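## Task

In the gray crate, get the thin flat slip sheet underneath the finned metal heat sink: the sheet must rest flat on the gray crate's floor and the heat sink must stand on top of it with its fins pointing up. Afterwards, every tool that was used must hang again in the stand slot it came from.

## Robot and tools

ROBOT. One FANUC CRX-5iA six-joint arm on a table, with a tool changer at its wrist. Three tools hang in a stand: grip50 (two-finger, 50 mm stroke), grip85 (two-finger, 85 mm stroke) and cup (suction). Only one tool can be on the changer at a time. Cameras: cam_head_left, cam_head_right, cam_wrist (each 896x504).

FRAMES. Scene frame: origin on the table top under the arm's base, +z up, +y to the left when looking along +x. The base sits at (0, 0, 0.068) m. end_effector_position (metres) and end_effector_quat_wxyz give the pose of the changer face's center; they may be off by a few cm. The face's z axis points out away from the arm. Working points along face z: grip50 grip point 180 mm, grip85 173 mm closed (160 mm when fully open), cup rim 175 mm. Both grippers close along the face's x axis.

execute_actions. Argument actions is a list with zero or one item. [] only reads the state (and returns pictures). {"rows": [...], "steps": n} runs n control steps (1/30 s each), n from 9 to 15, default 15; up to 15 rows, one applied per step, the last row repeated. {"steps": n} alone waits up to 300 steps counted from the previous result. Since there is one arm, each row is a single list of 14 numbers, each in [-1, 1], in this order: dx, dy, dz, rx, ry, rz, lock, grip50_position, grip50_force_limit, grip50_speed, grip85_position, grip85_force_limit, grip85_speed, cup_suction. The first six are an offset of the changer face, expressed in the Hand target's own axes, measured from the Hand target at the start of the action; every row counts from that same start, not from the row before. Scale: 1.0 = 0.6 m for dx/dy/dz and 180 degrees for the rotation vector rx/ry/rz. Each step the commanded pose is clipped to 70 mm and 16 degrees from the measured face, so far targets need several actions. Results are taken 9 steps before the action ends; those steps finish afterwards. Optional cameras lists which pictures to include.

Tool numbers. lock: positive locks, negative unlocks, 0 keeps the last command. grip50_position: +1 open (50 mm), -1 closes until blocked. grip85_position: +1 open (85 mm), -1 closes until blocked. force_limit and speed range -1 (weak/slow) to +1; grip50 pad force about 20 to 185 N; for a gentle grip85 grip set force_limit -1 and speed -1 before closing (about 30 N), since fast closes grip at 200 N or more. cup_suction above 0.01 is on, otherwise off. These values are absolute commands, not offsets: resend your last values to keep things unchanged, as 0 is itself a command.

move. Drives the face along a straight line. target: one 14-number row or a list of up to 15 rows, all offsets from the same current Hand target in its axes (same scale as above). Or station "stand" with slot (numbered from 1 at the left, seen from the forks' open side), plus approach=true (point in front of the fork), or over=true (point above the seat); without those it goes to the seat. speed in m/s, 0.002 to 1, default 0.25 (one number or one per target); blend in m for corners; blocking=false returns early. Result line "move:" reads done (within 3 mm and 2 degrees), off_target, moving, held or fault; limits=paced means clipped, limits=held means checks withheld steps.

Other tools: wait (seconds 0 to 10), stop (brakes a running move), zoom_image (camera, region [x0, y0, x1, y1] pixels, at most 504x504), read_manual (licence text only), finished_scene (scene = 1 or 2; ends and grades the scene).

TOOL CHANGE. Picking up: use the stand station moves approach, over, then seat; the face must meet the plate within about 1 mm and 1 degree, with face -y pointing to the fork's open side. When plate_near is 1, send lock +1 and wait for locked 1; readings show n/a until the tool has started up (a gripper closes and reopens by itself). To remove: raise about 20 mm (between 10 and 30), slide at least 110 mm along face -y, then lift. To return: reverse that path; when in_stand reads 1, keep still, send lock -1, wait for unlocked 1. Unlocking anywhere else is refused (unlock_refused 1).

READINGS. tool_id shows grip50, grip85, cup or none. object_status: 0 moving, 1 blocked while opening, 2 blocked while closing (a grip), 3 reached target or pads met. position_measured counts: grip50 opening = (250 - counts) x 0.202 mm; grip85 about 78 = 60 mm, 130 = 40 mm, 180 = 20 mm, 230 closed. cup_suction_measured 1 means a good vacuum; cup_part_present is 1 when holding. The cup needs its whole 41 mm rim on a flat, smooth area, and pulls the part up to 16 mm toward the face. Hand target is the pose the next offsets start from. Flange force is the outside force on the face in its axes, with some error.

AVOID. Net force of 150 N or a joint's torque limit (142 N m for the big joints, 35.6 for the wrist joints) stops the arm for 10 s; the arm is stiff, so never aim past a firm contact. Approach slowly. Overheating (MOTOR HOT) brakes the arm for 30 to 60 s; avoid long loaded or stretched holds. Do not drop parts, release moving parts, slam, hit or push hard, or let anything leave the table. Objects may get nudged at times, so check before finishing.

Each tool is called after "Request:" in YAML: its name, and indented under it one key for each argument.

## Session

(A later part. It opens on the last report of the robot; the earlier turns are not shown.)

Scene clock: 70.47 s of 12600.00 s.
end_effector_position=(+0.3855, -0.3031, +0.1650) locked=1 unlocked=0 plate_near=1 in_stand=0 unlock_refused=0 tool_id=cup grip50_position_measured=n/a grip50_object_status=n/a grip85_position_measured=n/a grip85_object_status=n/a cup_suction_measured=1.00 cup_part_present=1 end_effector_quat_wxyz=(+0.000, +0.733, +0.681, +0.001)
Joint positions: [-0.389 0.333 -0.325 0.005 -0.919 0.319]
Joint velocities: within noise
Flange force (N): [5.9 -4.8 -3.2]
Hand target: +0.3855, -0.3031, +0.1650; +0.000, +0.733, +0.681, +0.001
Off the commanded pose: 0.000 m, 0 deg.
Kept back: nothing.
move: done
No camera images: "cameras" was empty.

Near contact; release and retract.

Request:
move:
  target: [0,0,0.0007,0,0,0,0,1,-1,-1,1,-0.2,-1,1]
  speed: 0.01
  cameras: []

Request:
move:
  target: [0,0,0,0,0,0,0,1,-1,-1,1,-0.2,-1,0]
  cameras: []

Request:
move:
  target: [0,0,-0.045,0,0,0,0,1,-1,-1,1,-0.2,-1,0]
  speed: 0.03
  cameras: []

Request:
move:
  target: [0,0,-0.31,0,0,0,0,1,-1,-1,1,-0.2,-1,0]

Request:
zoom_image:
  camera: "cam_head_left"
  region: [490, 160, 610, 270]

Request:
move:
  station: "stand"
  slot: 3
  approach: true
  cameras: []

Request:
move:
  station: "stand"
  slot: 3
  over: true
  speed: 0.15
  cameras: []

Request:
move:
  station: "stand"
  slot: 3
  speed: 0.02
  cameras: []

Request:
execute_actions:
  actions:
    - {"rows":[[0,0,0,0,0,0,-1,1,-1,-1,1,-0.2,-1,0]],"steps":15}

Request:
execute_actions:
  actions:
    - {"steps":45}

Scene clock: 73.33 s of 12600.00 s.
end_effector_position=(+0.3855, -0.3031, +0.1646) locked=1 unlocked=0 plate_near=1 in_stand=0 unlock_refused=0 tool_id=cup grip50_position_measured=n/a grip50_object_status=n/a grip85_position_measured=n/a grip85_object_status=n/a cup_suction_measured=1.00 cup_part_present=1 end_effector_quat_wxyz=(+0.000, +0.733, +0.681, +0.001)
Joint positions: [-0.389 0.334 -0.326 0.005 -0.918 0.319]
Joint velocities: within noise
Flange force (N): [9.4 -7.7 -22.7]
Hand target: +0.3855, -0.3031, +0.1646; +0.000, +0.733, +0.681, +0.001
Off the commanded pose: 0.000 m, 0 deg.
Kept back: nothing.
move: done
No camera images: "cameras" was empty.

Scene clock: 73.83 s of 12600.00 s.
end_effector_position=(+0.3855, -0.3032, +0.1646) locked=1 unlocked=0 plate_near=1 in_stand=0 unlock_refused=0 tool_id=cup grip50_position_measured=n/a grip50_object_status=n/a grip85_position_measured=n/a grip85_object_status=n/a cup_suction_measured=0.00 cup_part_present=0 end_effector_quat_wxyz=(+0.000, +0.733, +0.681, +0.001)
Joint positions: [-0.389 0.334 -0.326 0.005 -0.918 0.319]
Joint velocities: within noise
Flange force (N): [11.5 -7.9 -58.0]
Hand target: +0.3855, -0.3031, +0.1646; +0.000, +0.733, +0.681, +0.001
Off the commanded pose: 0.000 m, 0 deg.
Kept back: nothing.
move: done
No camera images: "cameras" was empty.

Scene clock: 75.03 s of 12600.00 s.
end_effector_position=(+0.3854, -0.3032, +0.1915) locked=1 unlocked=0 plate_near=1 in_stand=0 unlock_refused=0 tool_id=cup grip50_position_measured=n/a grip50_object_status=n/a grip85_position_measured=n/a grip85_object_status=n/a cup_suction_measured=0.00 cup_part_present=0 end_effector_quat_wxyz=(+0.000, +0.733, +0.681, +0.001)
Joint positions: [-0.389 0.294 -0.303 0.004 -0.98 0.319]
Joint velocities: within noise
Flange force (N): [3.6 -1.2 -1.3]
Hand target: +0.3854, -0.3032, +0.1916; +0.000, +0.733, +0.681, +0.001
Off the commanded pose: 0.000 m, 0 deg.
Kept back: nothing.
move: done
No camera images: "cameras" was empty.

Scene clock: 76.30 s of 12600.00 s.
end_effector_position=(+0.3850, -0.3034, +0.3777) locked=1 unlocked=0 plate_near=1 in_stand=0 unlock_refused=0 tool_id=cup grip50_position_measured=n/a grip50_object_status=n/a grip85_position_measured=n/a grip85_object_status=n/a cup_suction_measured=0.00 cup_part_present=0 end_effector_quat_wxyz=(+0.000, +0.733, +0.681, +0.001)
Joint positions: [-0.387 0.125 -0.038 0.004 -1.414 0.319]
Joint velocities: within noise
Flange force (N): [5.6 -5.8 2.8]
Hand target: +0.3850, -0.3034, +0.3776; +0.000, +0.733, +0.681, +0.001
Off the commanded pose: 0.000 m, 0 deg.
Kept back: nothing.
move: done

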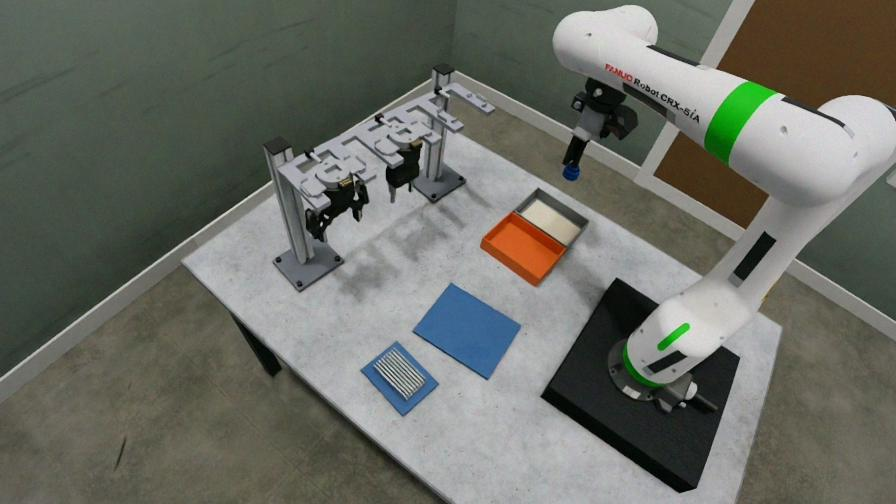

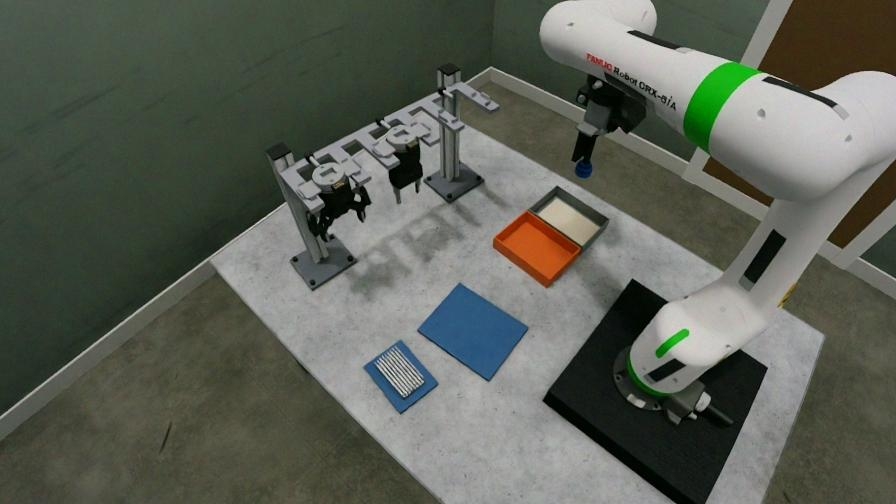

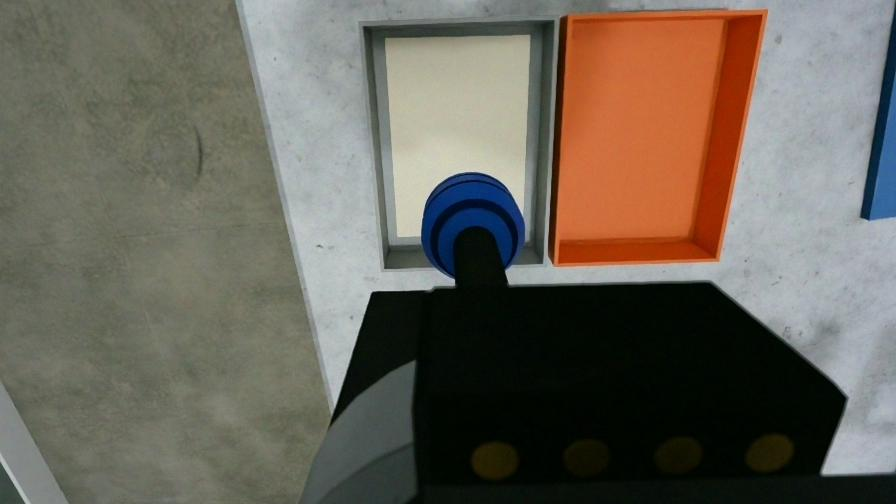

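Scaled by 4.200 from the camera's 896x504 image, which has a finer 1280x720 frame.

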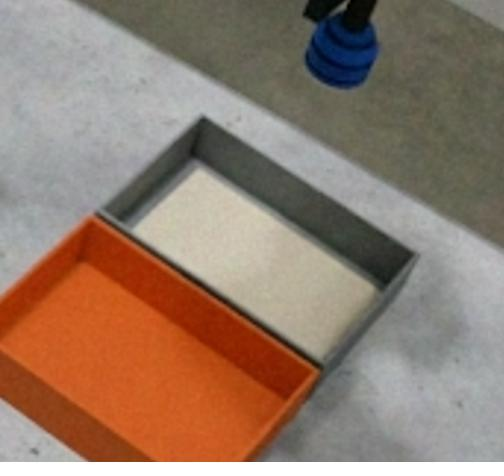

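Scene clock: 77.67 s of 12600.00 s.
end_effector_position=(+0.5090, -0.1344, +0.3837) locked=1 unlocked=0 plate_near=1 in_stand=0 unlock_refused=0 tool_id=cup grip50_position_measured=n/a grip50_object_status=n/a grip85_position_measured=n/a grip85_object_status=n/a cup_suction_measured=0.00 cup_part_present=0 end_effector_quat_wxyz=(+0.000, +0.755, +0.655, +0.001)
Joint positions: [0 0.217 0.081 0.001 -1.441 -0.135]
Joint velocities: within noise
Flange force (N): [4.7 -12.0 4.9]
Hand target: +0.5091, -0.1343, +0.3837; +0.000, +0.755, +0.655, +0.001
Off the commanded pose: 0.000 m, 0 deg.
Kept back: nothing.
move: done; to station stand, slot 3, approach point
No camera images: "cameras" was empty.

Scene clock: 79.10 s of 12600.00 s.
end_effector_position=(+0.6476, -0.1537, +0.3844) locked=1 unlocked=0 plate_near=1 in_stand=0 unlock_refused=0 tool_id=cup grip50_position_measured=n/a grip50_object_status=n/a grip85_position_measured=n/a grip85_object_status=n/a cup_suction_measured=0.00 cup_part_present=0 end_effector_quat_wxyz=(+0.000, +0.755, +0.655, +0.001)
Joint positions: [-0.028 0.586 0.586 0.001 -1.577 -0.107]
Joint velocities: [0.001 0.004 0.006 -0.001 -0.004 0.002]
Flange force (N): [2.7 -12.9 4.4]
Hand target: +0.6477, -0.1537, +0.3844; +0.000, +0.755, +0.655, +0.001
Off the commanded pose: 0.000 m, 0 deg.
Kept back: nothing.
move: done; to station stand, slot 3, over the seat
No camera images: "cameras" was empty.

Scene clock: 80.47 s of 12600.00 s.
end_effector_position=(+0.6478, -0.1537, +0.3626) locked=1 unlocked=0 plate_near=1 in_stand=1 unlock_refused=0 tool_id=cup grip50_position_measured=n/a grip50_object_status=n/a grip85_position_measured=n/a grip85_object_status=n/a cup_suction_measured=0.00 cup_part_present=0 end_effector_quat_wxyz=(+0.000, +0.755, +0.655, +0.001)
Joint positions: [-0.028 0.588 0.537 0.001 -1.527 -0.107]
Joint velocities: within noise
Flange force (N): [3.0 -10.9 -19.6]
Hand target: +0.6478, -0.1537, +0.3624; +0.000, +0.755, +0.655, +0.001
Off the commanded pose: 0.000 m, 0 deg.
Kept back: nothing.
move: done; to station stand, slot 3
No camera images: "cameras" was empty.

Scene clock: 80.67 s of 12600.00 s.
end_effector_position=(+0.6478, -0.1537, +0.3624) locked=1 unlocked=0 plate_near=1 in_stand=1 unlock_refused=0 tool_id=cup grip50_position_measured=n/a grip50_object_status=n/a grip85_position_measured=n/a grip85_object_status=n/a cup_suction_measured=0.00 cup_part_present=0 end_effector_quat_wxyz=(+0.000, +0.755, +0.655, +0.001)
Joint positions: [-0.028 0.588 0.537 0.001 -1.527 -0.107]
Joint velocities: within noise
Flange force (N): [4.6 -6.0 -26.9]
Hand target: +0.6478, -0.1537, +0.3624; +0.000, +0.755, +0.655, +0.001
Steps of this call (1-6: this action's first 6). Readings (end_effector_position | what the end effector reports):
1: (+0.6478, -0.1537, +0.3625) | locked=1 unlocked=0 plate_near=1 in_stand=1 unlock_refused=0 tool_id=cup grip50_position_measured=n/a grip50_object_status=n/a grip85_position_measured=n/a grip85_object_status=n/a cup_suction_measured=0.00 cup_part_present=0
2: (+0.6478, -0.1537, +0.3625) | locked=1 unlocked=0 plate_near=1 in_stand=1 unlock_refused=0 tool_id=cup grip50_position_measured=n/a grip50_object_status=n/a grip85_position_measured=n/a grip85_object_status=n/a cup_suction_measured=0.00 cup_part_present=0
4: (+0.6478, -0.1537, +0.3625) | locked=1 unlocked=0 plate_near=1 in_stand=1 unlock_refused=0 tool_id=cup grip50_position_measured=n/a grip50_object_status=n/a grip85_position_measured=n/a grip85_object_status=n/a cup_suction_measured=0.00 cup_part_present=0
6: the state above

Scene clock: 82.17 s of 12600.00 s.
end_effector_position=(+0.6478, -0.1537, +0.3624) locked=0 unlocked=1 plate_near=1 in_stand=1 unlock_refused=0 tool_id=none grip50_position_measured=n/a grip50_object_status=n/a grip85_position_measured=n/a grip85_object_status=n/a cup_suction_measured=n/a cup_part_present=n/a end_effector_quat_wxyz=(+0.000, +0.755, +0.655, +0.001)
Joint positions: [-0.028 0.588 0.537 0.001 -1.527 -0.107]
Joint velocities: within noise
Flange force (N): [5.3 -7.1 -24.7]
Hand target: +0.6478, -0.1537, +0.3624; +0.000, +0.755, +0.655, +0.001
Off the commanded pose: 0.000 m, 0 deg.
Steps of this call (1-9: your previous action's last 9; 10-45: nothing new was sent). Readings (end_effector_position | what the end effector reports):
1: (+0.6478, -0.1537, +0.3624) | locked=1 unlocked=0 plate_near=1 in_stand=1 unlock_refused=0 tool_id=cup grip50_position_measured=n/a grip50_object_status=n/a grip85_position_measured=n/a grip85_object_status=n/a cup_suction_measured=0.00 cup_part_present=0
2: (+0.6478, -0.1537, +0.3624) | locked=1 unlocked=0 plate_near=1 in_stand=1 unlock_refused=0 tool_id=cup grip50_position_measured=n/a grip50_object_status=n/a grip85_position_measured=n/a grip85_object_status=n/a cup_suction_measured=0.00 cup_part_present=0
4: (+0.6478, -0.1537, +0.3624) | locked=1 unlocked=0 plate_near=1 in_stand=1 unlock_refused=0 tool_id=cup grip50_position_measured=n/a grip50_object_status=n/a grip85_position_measured=n/a grip85_object_status=n/a cup_suction_measured=0.00 cup_part_present=0
8: (+0.6478, -0.1537, +0.3624) | locked=1 unlocked=0 plate_near=1 in_stand=1 unlock_refused=0 tool_id=cup grip50_position_measured=n/a grip50_object_status=n/a grip85_position_measured=n/a grip85_object_status=n/a cup_suction_measured=0.00 cup_part_present=0
45: the state above

Request:
move:
  station: "stand"
  slot: 3
  over: true
  speed: 0.1
  cameras: []

Request:
move:
  station: "stand"
  slot: 3
  approach: true
  cameras: []

Request:
move:
  station: "stand"
  slot: 1
  approach: true
  speed: 0.35
  cameras: []

Request:
move:
  station: "stand"
  slot: 1
  over: true
  speed: 0.15
  cameras: []

Request:
move:
  station: "stand"
  slot: 1
  speed: 0.02
  cameras: []

Request:
execute_actions:
  actions:
    - {"rows":[[0,0,0,0,0,0,1,1,-1,-1,1,-0.2,-1,0]],"steps":15}

Request:
execute_actions:
  actions:
    - {"steps":60}

Request:
move:
  station: "stand"
  slot: 1
  over: true
  speed: 0.08
  cameras: []

Request:
move:
  station: "stand"
  slot: 1
  approach: true
  speed: 0.2
  cameras: []

Request:
move:
  target: [0.1365,-0.2555,0.23,0,0,-0.0107,0,1,-1,-1,1,-0.2,-1,0]

Scene clock: 83.93 s of 12600.00 s.
end_effector_position=(+0.6477, -0.1537, +0.3844) locked=0 unlocked=1 plate_near=0 in_stand=0 unlock_refused=0 tool_id=none grip50_position_measured=n/a grip50_object_status=n/a grip85_position_measured=n/a grip85_object_status=n/a cup_suction_measured=n/a cup_part_present=n/a end_effector_quat_wxyz=(+0.000, +0.755, +0.655, +0.001)
Joint positions: [-0.028 0.586 0.586 0.001 -1.577 -0.107]
Joint velocities: [-0.001 0 0.005 0 -0.003 0]
Flange force (N): [2.9 -11.0 3.3]
Hand target: +0.6477, -0.1537, +0.3844; +0.000, +0.755, +0.655, +0.001
Off the commanded pose: 0.000 m, 0 deg.
Kept back: nothing.
move: done; to station stand, slot 3, over the seat
No camera images: "cameras" was empty.

Scene clock: 85.03 s of 12600.00 s.
end_effector_position=(+0.5092, -0.1344, +0.3836) locked=0 unlocked=1 plate_near=0 in_stand=0 unlock_refused=0 tool_id=none grip50_position_measured=n/a grip50_object_status=n/a grip85_position_measured=n/a grip85_object_status=n/a cup_suction_measured=n/a cup_part_present=n/a end_effector_quat_wxyz=(+0.000, +0.755, +0.655, +0.001)
Joint positions: [0 0.218 0.081 0.001 -1.442 -0.135]
Joint velocities: [0.002 -0.005 -0.005 0.001 0.002 -0.002]
Flange force (N): [3.0 -10.3 2.6]
Hand target: +0.5091, -0.1343, +0.3837; +0.000, +0.755, +0.655, +0.001
Off the commanded pose: 0.000 m, 0 deg.
Kept back: nothing.
move: done; to station stand, slot 3, approach point
No camera images: "cameras" was empty.

Scene clock: 86.67 s of 12600.00 s.
end_effector_position=(+0.5588, +0.2217, +0.3840) locked=0 unlocked=1 plate_near=0 in_stand=0 unlock_refused=0 tool_id=none grip50_position_measured=n/a grip50_object_status=n/a grip85_position_measured=n/a grip85_object_status=n/a cup_suction_measured=n/a cup_part_present=n/a end_effector_quat_wxyz=(+0.000, +0.755, +0.655, +0.001)
Joint positions: [0.599 0.409 0.328 -0.004 -1.497 -0.733]
Joint velocities: [0 0.003 0.005 -0.001 -0.003 0.001]
Flange force (N): [-3.4 -7.6 2.9]
Hand target: +0.5588, +0.2218, +0.3840; -0.001, +0.755, +0.655, +0.001
Off the commanded pose: 0.000 m, 0 deg.
Kept back: nothing.
move: done; to station stand, slot 1, approach point
No camera images: "cameras" was empty.

Scene clock: 88.13 s of 12600.00 s.
end_effector_position=(+0.6973, +0.2024, +0.3847) locked=0 unlocked=1 plate_near=0 in_stand=0 unlock_refused=0 tool_id=none grip50_position_measured=n/a grip50_object_status=n/a grip85_position_measured=n/a grip85_object_status=n/a cup_suction_measured=n/a cup_part_present=n/a end_effector_quat_wxyz=(+0.000, +0.755, +0.655, +0.002)
Joint positions: [0.467 0.793 0.917 -0.003 -1.701 -0.602]
Joint velocities: [-0.001 0.006 0.011 -0.001 -0.007 0.001]
Flange force (N): no reading
Hand target: +0.6974, +0.2025, +0.3847; +0.000, +0.755, +0.655, +0.001
Off the commanded pose: 0.000 m, 0 deg.
Kept back: nothing.
move: done; to station stand, slot 1, over the seat
No camera images: "cameras" was empty.

Scene clock: 89.50 s of 12600.00 s.
end_effector_position=(+0.6975, +0.2025, +0.3630) locked=0 unlocked=1 plate_near=1 in_stand=1 unlock_refused=0 tool_id=none grip50_position_measured=n/a grip50_object_status=n/a grip85_position_measured=n/a grip85_object_status=n/a cup_suction_measured=n/a cup_part_present=n/a end_effector_quat_wxyz=(+0.000, +0.755, +0.655, +0.002)
Joint positions: [0.467 0.785 0.853 -0.003 -1.645 -0.602]
Joint velocities: within noise
Flange force (N): [-4.0 -14.9 -6.9]
Hand target: +0.6975, +0.2025, +0.3627; +0.000, +0.755, +0.655, +0.001
Off the commanded pose: 0.000 m, 0 deg.
Kept back: nothing.
move: done; to station stand, slot 1
No camera images: "cameras" was empty.

Scene clock: 89.70 s of 12600.00 s.
end_effector_position=(+0.6975, +0.2025, +0.3629) locked=0 unlocked=0 plate_near=1 in_stand=1 unlock_refused=0 tool_id=none grip50_position_measured=n/a grip50_object_status=n/a grip85_position_measured=n/a grip85_object_status=n/a cup_suction_measured=n/a cup_part_present=n/a end_effector_quat_wxyz=(+0.000, +0.755, +0.655, +0.002)
Joint positions: [0.467 0.785 0.853 -0.003 -1.645 -0.602]
Joint velocities: within noise
Flange force (N): [0.2 -11.6 -15.1]
Hand target: +0.6975, +0.2025, +0.3627; +0.000, +0.755, +0.655, +0.001
Steps of this call (1-6: this action's first 6). Readings (end_effector_position | what the end effector reports):
1: (+0.6975, +0.2025, +0.3629) | locked=0 unlocked=0 plate_near=1 in_stand=1 unlock_refused=0 tool_id=none grip50_position_measured=n/a grip50_object_status=n/a grip85_position_measured=n/a grip85_object_status=n/a cup_suction_measured=n/a cup_part_present=n/a
2: (+0.6975, +0.2025, +0.3629) | locked=0 unlocked=0 plate_near=1 in_stand=1 unlock_refused=0 tool_id=none grip50_position_measured=n/a grip50_object_status=n/a grip85_position_measured=n/a grip85_object_status=n/a cup_suction_measured=n/a cup_part_present=n/a
4: (+0.6975, +0.2025, +0.3629) | locked=0 unlocked=0 plate_near=1 in_stand=1 unlock_refused=0 tool_id=none grip50_position_measured=n/a grip50_object_status=n/a grip85_position_measured=n/a grip85_object_status=n/a cup_suction_measured=n/a cup_part_present=n/a
6: the state above

Scene clock: 91.70 s of 12600.00 s.
end_effector_position=(+0.6975, +0.2025, +0.3627) locked=1 unlocked=0 plate_near=1 in_stand=1 unlock_refused=0 tool_id=grip85 grip50_position_measured=n/a grip50_object_status=n/a grip85_position_measured=n/a grip85_object_status=n/a cup_suction_measured=n/a cup_part_present=n/a end_effector_quat_wxyz=(+0.000, +0.755, +0.655, +0.001)
Joint positions: [0.467 0.785 0.853 -0.003 -1.645 -0.602]
Joint velocities: within noise
Flange force (N): [-3.3 -15.2 -34.3]
Hand target: +0.6975, +0.2025, +0.3627; +0.000, +0.755, +0.655, +0.001
Off the commanded pose: 0.000 m, 0 deg.
Steps of this call (1-9: your previous action's last 9; 10-60: nothing new was sent). Readings (end_effector_position | what the end effector reports):
1: (+0.6975, +0.2025, +0.3628) | locked=0 unlocked=0 plate_near=1 in_stand=1 unlock_refused=0 tool_id=none grip50_position_measured=n/a grip50_object_status=n/a grip85_position_measured=n/a grip85_object_status=n/a cup_suction_measured=n/a cup_part_present=n/a
2: (+0.6975, +0.2025, +0.3628) | locked=0 unlocked=0 plate_near=1 in_stand=1 unlock_refused=0 tool_id=none grip50_position_measured=n/a grip50_object_status=n/a grip85_position_measured=n/a grip85_object_status=n/a cup_suction_measured=n/a cup_part_present=n/a
4: (+0.6975, +0.2025, +0.3628) | locked=0 unlocked=0 plate_near=1 in_stand=1 unlock_refused=0 tool_id=none grip50_position_measured=n/a grip50_object_status=n/a grip85_position_measured=n/a grip85_object_status=n/a cup_suction_measured=n/a cup_part_present=n/a
8: (+0.6975, +0.2025, +0.3628) | locked=0 unlocked=0 plate_near=1 in_stand=1 unlock_refused=0 tool_id=none grip50_position_measured=n/a grip50_object_status=n/a grip85_position_measured=n/a grip85_object_status=n/a cup_suction_measured=n/a cup_part_present=n/a
60: the state above

Scene clock: 92.47 s of 12600.00 s.
end_effector_position=(+0.6974, +0.2025, +0.3846) locked=1 unlocked=0 plate_near=1 in_stand=0 unlock_refused=0 tool_id=grip85 grip50_position_measured=n/a grip50_object_status=n/a grip85_position_measured=n/a grip85_object_status=n/a cup_suction_measured=n/a cup_part_present=n/a end_effector_quat_wxyz=(+0.000, +0.755, +0.655, +0.001)
Joint positions: [0.467 0.794 0.918 -0.003 -1.702 -0.602]
Joint velocities: [0.001 0.002 0.007 0 -0.005 0]
Flange force (N): no reading
Hand target: +0.6974, +0.2025, +0.3847; +0.000, +0.755, +0.655, +0.001
Off the commanded pose: 0.000 m, 0 deg.
Kept back: nothing.
move: done; to station stand, slot 1, over the seat
No camera images: "cameras" was empty.

Scene clock: 93.70 s of 12600.00 s.
end_effector_position=(+0.5589, +0.2218, +0.3840) locked=1 unlocked=0 plate_near=1 in_stand=0 unlock_refused=0 tool_id=grip85 grip50_position_measured=n/a grip50_object_status=n/a grip85_position_measured=n/a grip85_object_status=n/a cup_suction_measured=n/a cup_part_present=n/a end_effector_quat_wxyz=(-0.001, +0.755, +0.655, +0.001)
Joint positions: [0.599 0.409 0.329 -0.005 -1.497 -0.733]
Joint velocities: within noise
Flange force (N): [-2.1 -9.2 1.7]
Hand target: +0.5588, +0.2218, +0.3840; -0.001, +0.755, +0.655, +0.001
Off the commanded pose: 0.000 m, 0 deg.
Kept back: nothing.
move: done; to station stand, slot 1, approach point
No camera images: "cameras" was empty.

Scene clock: 95.10 s of 12600.00 s.
end_effector_position=(+0.4188, +0.3247, +0.2462) locked=1 unlocked=0 plate_near=1 in_stand=0 unlock_refused=0 tool_id=grip85 grip50_position_measured=n/a grip50_object_status=n/a grip85_position_measured=3 grip85_object_status=3 cup_suction_measured=n/a cup_part_present=n/a end_effector_quat_wxyz=(-0.001, +0.744, +0.668, +0.001)
Joint positions: [0.909 0.319 -0.124 -0.007 -1.133 -1.008]
Joint velocities: within noise
Flange force (N): [-3.9 -8.9 0.6]
Hand target: +0.4187, +0.3248, +0.2461; -0.001, +0.744, +0.668, +0.001
Off the commanded pose: 0.000 m, 0 deg.
Kept back: nothing.
move: done

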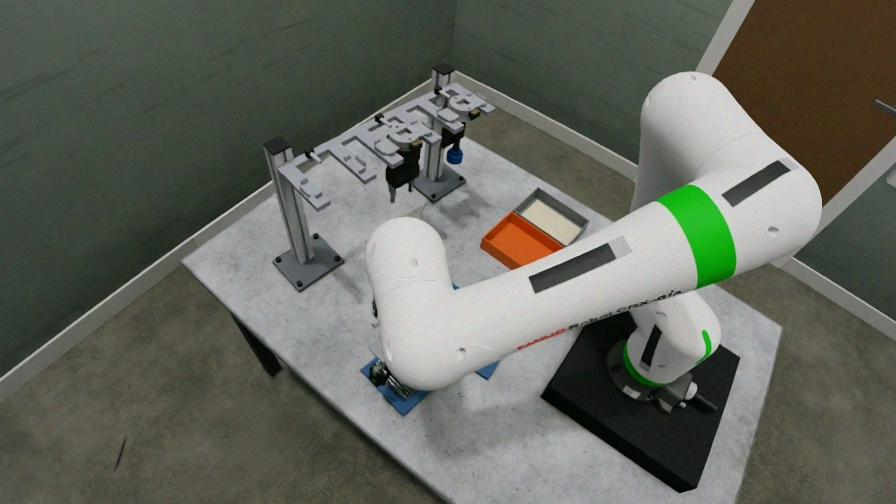

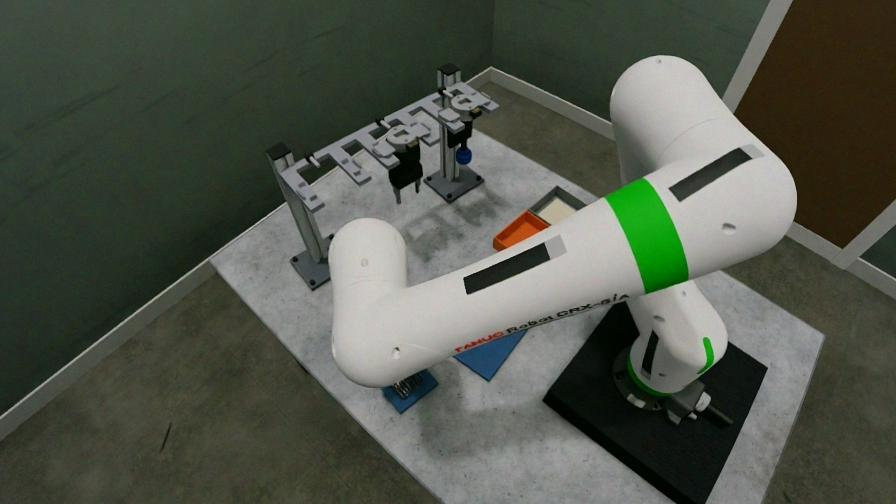

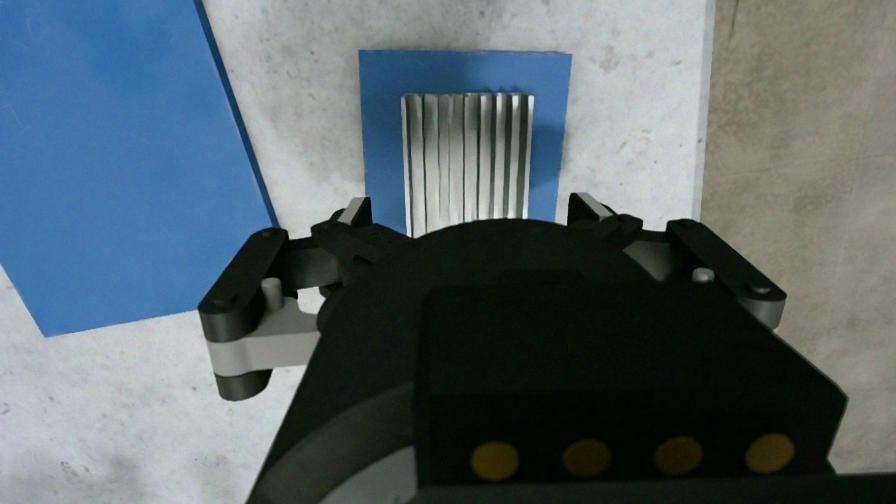

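Request:
move:
  target: [0,0,0.0738,0,0,0,0,1,-1,-1,1,-0.2,-1,0]
  speed: 0.07
  cameras: []

Request:
move:
  target: [0,0,0,0,0,0,0,1,-1,-1,-1,-0.2,-1,0]
  cameras: []

Request:
move:
  target: [0,0,-0.18,0,0,0,0,1,-1,-1,-1,-0.2,-1,0]
  speed: 0.12

Scene clock: 96.63 s of 12600.00 s.
end_effector_position=(+0.4188, +0.3249, +0.2019) locked=1 unlocked=0 plate_near=1 in_stand=0 unlock_refused=0 tool_id=grip85 grip50_position_measured=n/a grip50_object_status=n/a grip85_position_measured=3 grip85_object_status=3 cup_suction_measured=n/a cup_part_present=n/a end_effector_quat_wxyz=(-0.001, +0.744, +0.668, +0.001)
Joint positions: [0.91 0.37 -0.171 -0.007 -1.035 -1.008]
Joint velocities: within noise
Flange force (N): [-4.0 -7.4 -1.8]
Hand target: +0.4188, +0.3249, +0.2018; -0.001, +0.744, +0.668, +0.001
Off the commanded pose: 0.000 m, 0 deg.
Kept back: nothing.
move: done
No camera images: "cameras" was empty.

Scene clock: 98.37 s of 12600.00 s.
end_effector_position=(+0.4188, +0.3249, +0.2019) locked=1 unlocked=0 plate_near=1 in_stand=0 unlock_refused=0 tool_id=grip85 grip50_position_measured=n/a grip50_object_status=n/a grip85_position_measured=79 grip85_object_status=0 cup_suction_measured=n/a cup_part_present=n/a end_effector_quat_wxyz=(-0.001, +0.744, +0.668, +0.001)
Joint positions: [0.91 0.37 -0.171 -0.007 -1.035 -1.008]
Joint velocities: within noise
Flange force (N): [-4.7 -9.8 -15.9]
Hand target: +0.4188, +0.3249, +0.2018; -0.001, +0.744, +0.668, +0.001
Off the commanded pose: 0.000 m, 0 deg.
Kept back: nothing.
move: done
No camera images: "cameras" was empty.

Scene clock: 99.67 s of 12600.00 s.
end_effector_position=(+0.4187, +0.3246, +0.3097) locked=1 unlocked=0 plate_near=1 in_stand=0 unlock_refused=0 tool_id=grip85 grip50_position_measured=n/a grip50_object_status=n/a grip85_position_measured=79 grip85_object_status=2 cup_suction_measured=n/a cup_part_present=n/a end_effector_quat_wxyz=(-0.001, +0.744, +0.668, +0.001)
Joint positions: [0.909 0.263 -0.037 -0.007 -1.275 -1.008]
Joint velocities: [0 -0.001 0.003 -0.001 -0.006 0]
Flange force (N): [-5.1 -8.3 4.3]
Hand target: +0.4187, +0.3246, +0.3098; -0.001, +0.744, +0.668, +0.001
Off the commanded pose: 0.000 m, 0 deg.
Kept back: nothing.
move: done

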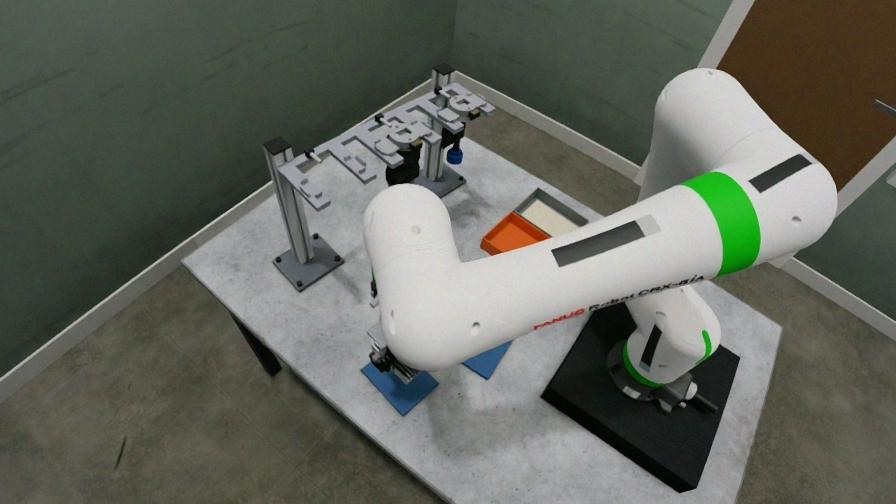

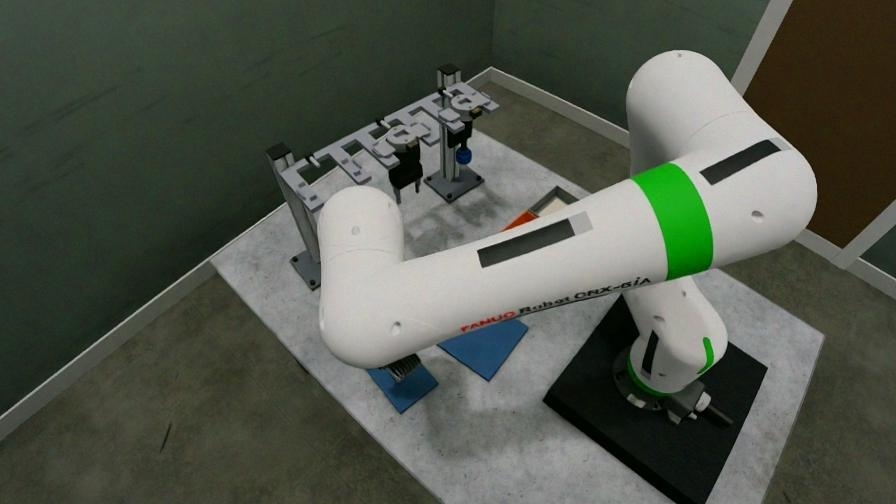

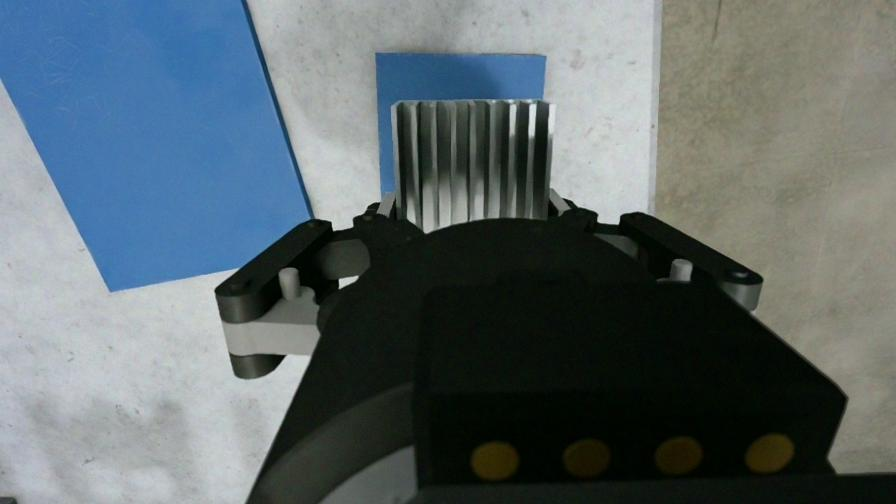

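Request:
move:
  target: [-0.521,0.0285,0,0,0,0,0,1,-1,-1,-1,-0.2,-1,0]
  speed: 0.35
  cameras: []

Request:
move:
  target: [-0.521,0.0285,0,0,0,0.489,0,1,-1,-1,-1,-0.2,-1,0]
  speed: 0.35

Scene clock: 101.47 s of 12600.00 s.
end_effector_position=(+0.4020, +0.0121, +0.3091) locked=1 unlocked=0 plate_near=1 in_stand=0 unlock_refused=0 tool_id=grip85 grip50_position_measured=n/a grip50_object_status=n/a grip85_position_measured=79 grip85_object_status=2 cup_suction_measured=n/a cup_part_present=n/a end_effector_quat_wxyz=(+0.000, +0.744, +0.668, +0.001)
Joint positions: [0.364 -0.052 -0.386 -0.003 -1.244 -0.464]
Joint velocities: [-0.005 0.002 0.002 -0.001 -0.001 0.004]
Flange force (N): [5.1 -8.3 2.6]
Hand target: +0.4020, +0.0120, +0.3091; -0.001, +0.744, +0.668, +0.001
Off the commanded pose: 0.000 m, 0 deg.
Kept back: nothing.
move: done
No camera images: "cameras" was empty.

Scene clock: 104.17 s of 12600.00 s.
end_effector_position=(+0.3854, -0.3005, +0.3083) locked=1 unlocked=0 plate_near=1 in_stand=0 unlock_refused=0 tool_id=grip85 grip50_position_measured=n/a grip50_object_status=n/a grip85_position_measured=79 grip85_object_status=2 cup_suction_measured=n/a cup_part_present=n/a end_effector_quat_wxyz=(-0.001, +0.999, -0.036, +0.001)
Joint positions: [-0.382 0.162 -0.162 0.003 -1.254 -1.256]
Joint velocities: within noise
Flange force (N): [-5.8 -7.3 4.0]
Hand target: +0.3854, -0.3006, +0.3083; -0.001, +0.999, -0.037, +0.000
Off the commanded pose: 0.000 m, 0 deg.
Kept back: nothing.
move: done

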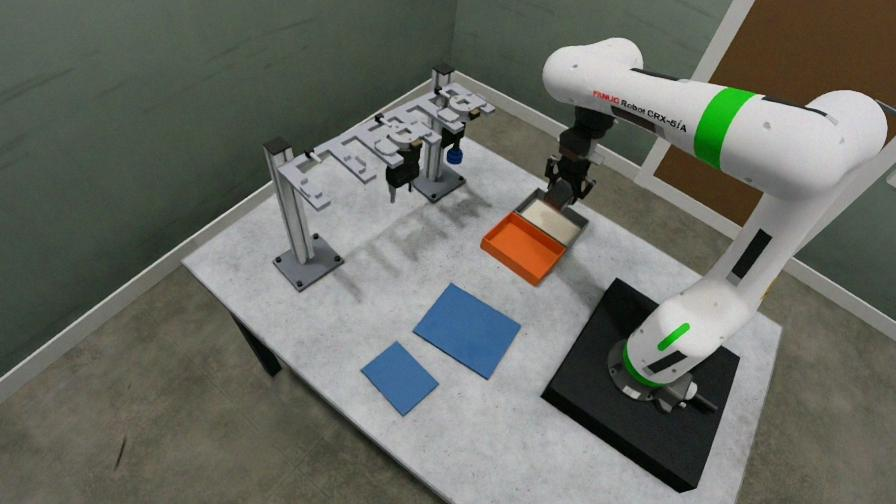

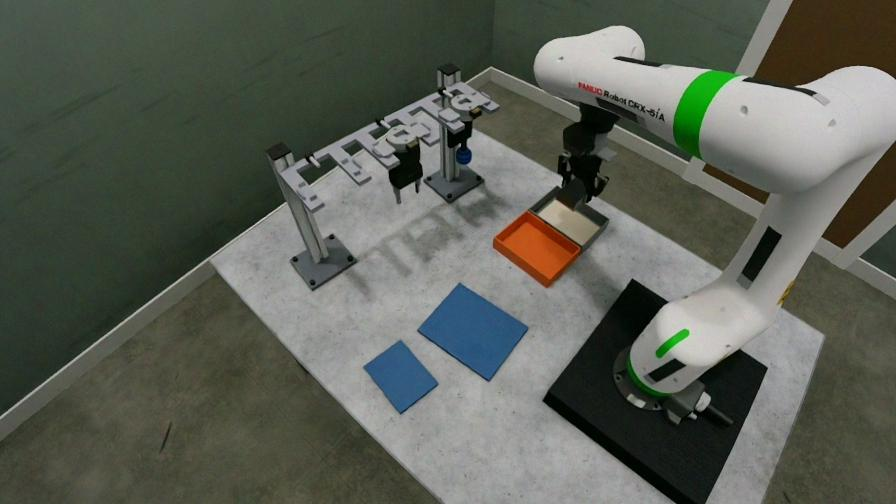

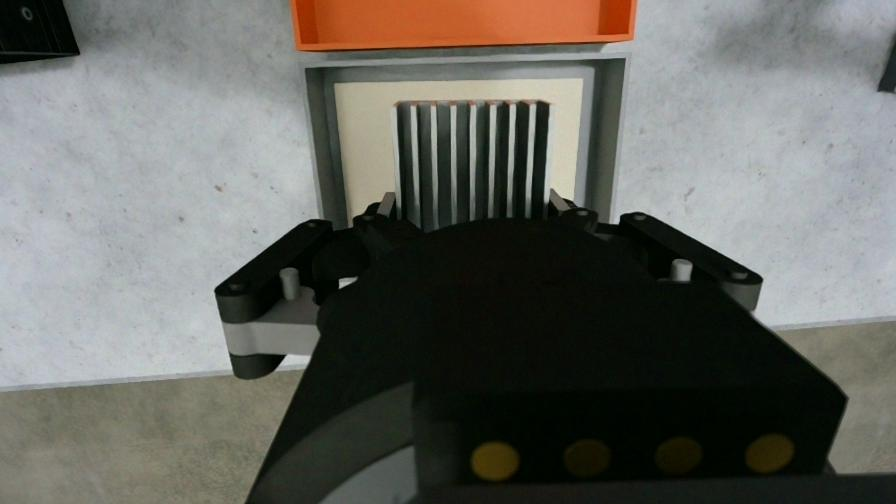

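Request:
move:
  target: [0,0,0.17,0,0,0,0,1,-1,-1,-1,-0.2,-1,0]
  speed: 0.12

Request:
move:
  target: [0,0,0.0142,0,0,0,0,1,-1,-1,-1,-0.2,-1,0]
  speed: 0.02
  cameras: []

Request:
move:
  target: [0,0,0.002,0,0,0,0,1,-1,-1,-1,-0.2,-1,0]
  speed: 0.006
  cameras: []

Scene clock: 107.40 s of 12600.00 s.
end_effector_position=(+0.3855, -0.3004, +0.2064) locked=1 unlocked=0 plate_near=1 in_stand=0 unlock_refused=0 tool_id=grip85 grip50_position_measured=n/a grip50_object_status=n/a grip85_position_measured=79 grip85_object_status=2 cup_suction_measured=n/a cup_part_present=n/a end_effector_quat_wxyz=(-0.001, +0.999, -0.037, +0.001)
Joint positions: [-0.383 0.27 -0.293 0.004 -1.016 -1.256]
Joint velocities: within noise
Flange force (N): [-5.8 -5.6 1.4]
Hand target: +0.3855, -0.3004, +0.2063; -0.001, +0.999, -0.037, +0.000
Off the commanded pose: 0.000 m, 0 deg.
Kept back: nothing.
move: done

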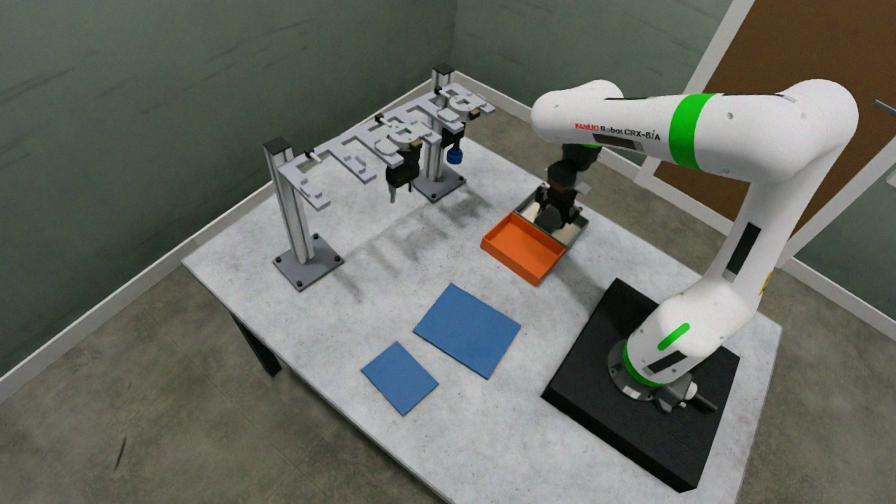

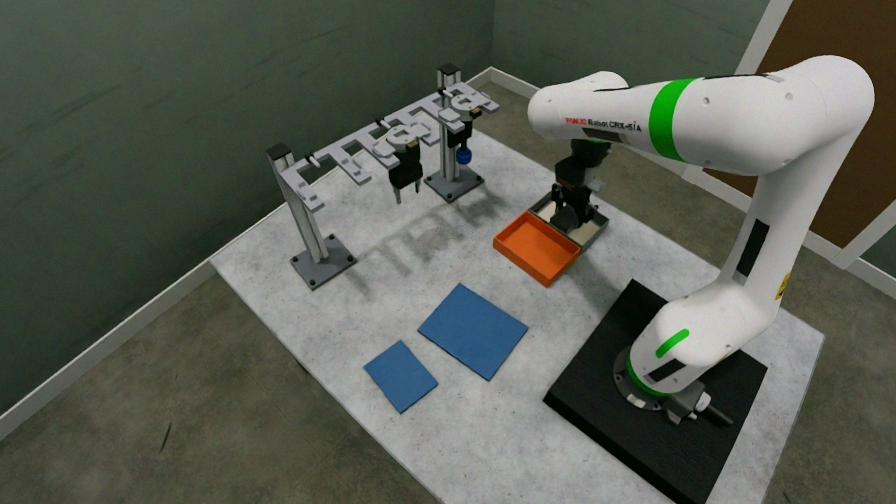

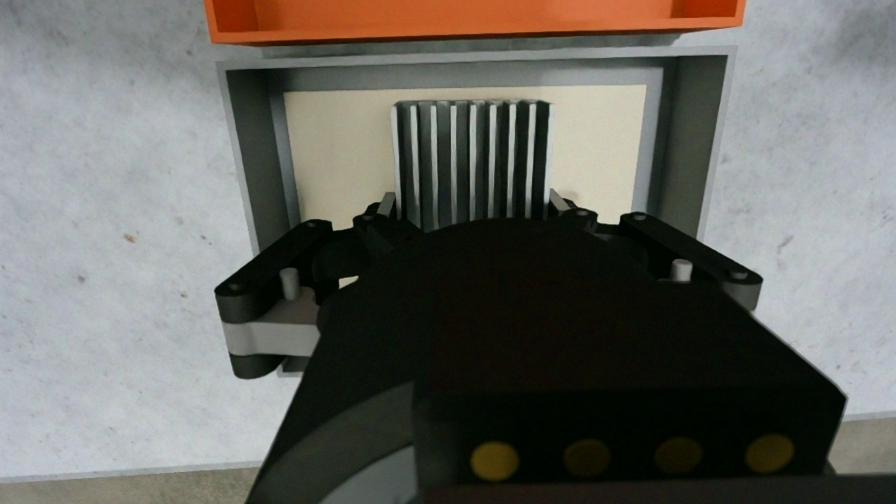

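Scene clock: 108.13 s of 12600.00 s.
end_effector_position=(+0.3855, -0.3003, +0.1978) locked=1 unlocked=0 plate_near=1 in_stand=0 unlock_refused=0 tool_id=grip85 grip50_position_measured=n/a grip50_object_status=n/a grip85_position_measured=79 grip85_object_status=2 cup_suction_measured=n/a cup_part_present=n/a end_effector_quat_wxyz=(-0.001, +0.999, -0.037, +0.001)
Joint positions: [-0.383 0.282 -0.301 0.004 -0.996 -1.256]
Joint velocities: within noise
Flange force (N): [-4.4 -5.7 -0.8]
Hand target: +0.3855, -0.3003, +0.1978; -0.001, +0.999, -0.037, +0.000
Off the commanded pose: 0.000 m, 0 deg.
Kept back: nothing.
move: done
No camera images: "cameras" was empty.

Scene clock: 108.83 s of 12600.00 s.
end_effector_position=(+0.3855, -0.3003, +0.1966) locked=1 unlocked=0 plate_near=1 in_stand=0 unlock_refused=0 tool_id=grip85 grip50_position_measured=n/a grip50_object_status=n/a grip85_position_measured=79 grip85_object_status=2 cup_suction_measured=n/a cup_part_present=n/a end_effector_quat_wxyz=(-0.001, +0.999, -0.037, +0.001)
Joint positions: [-0.383 0.283 -0.302 0.004 -0.993 -1.256]
Joint velocities: within noise
Flange force (N): [-5.3 -7.3 -9.0]
Hand target: +0.3855, -0.3003, +0.1966; -0.001, +0.999, -0.037, +0.000
Off the commanded pose: 0.000 m, 0 deg.
Kept back: nothing.
move: done
No camera images: "cameras" was empty.


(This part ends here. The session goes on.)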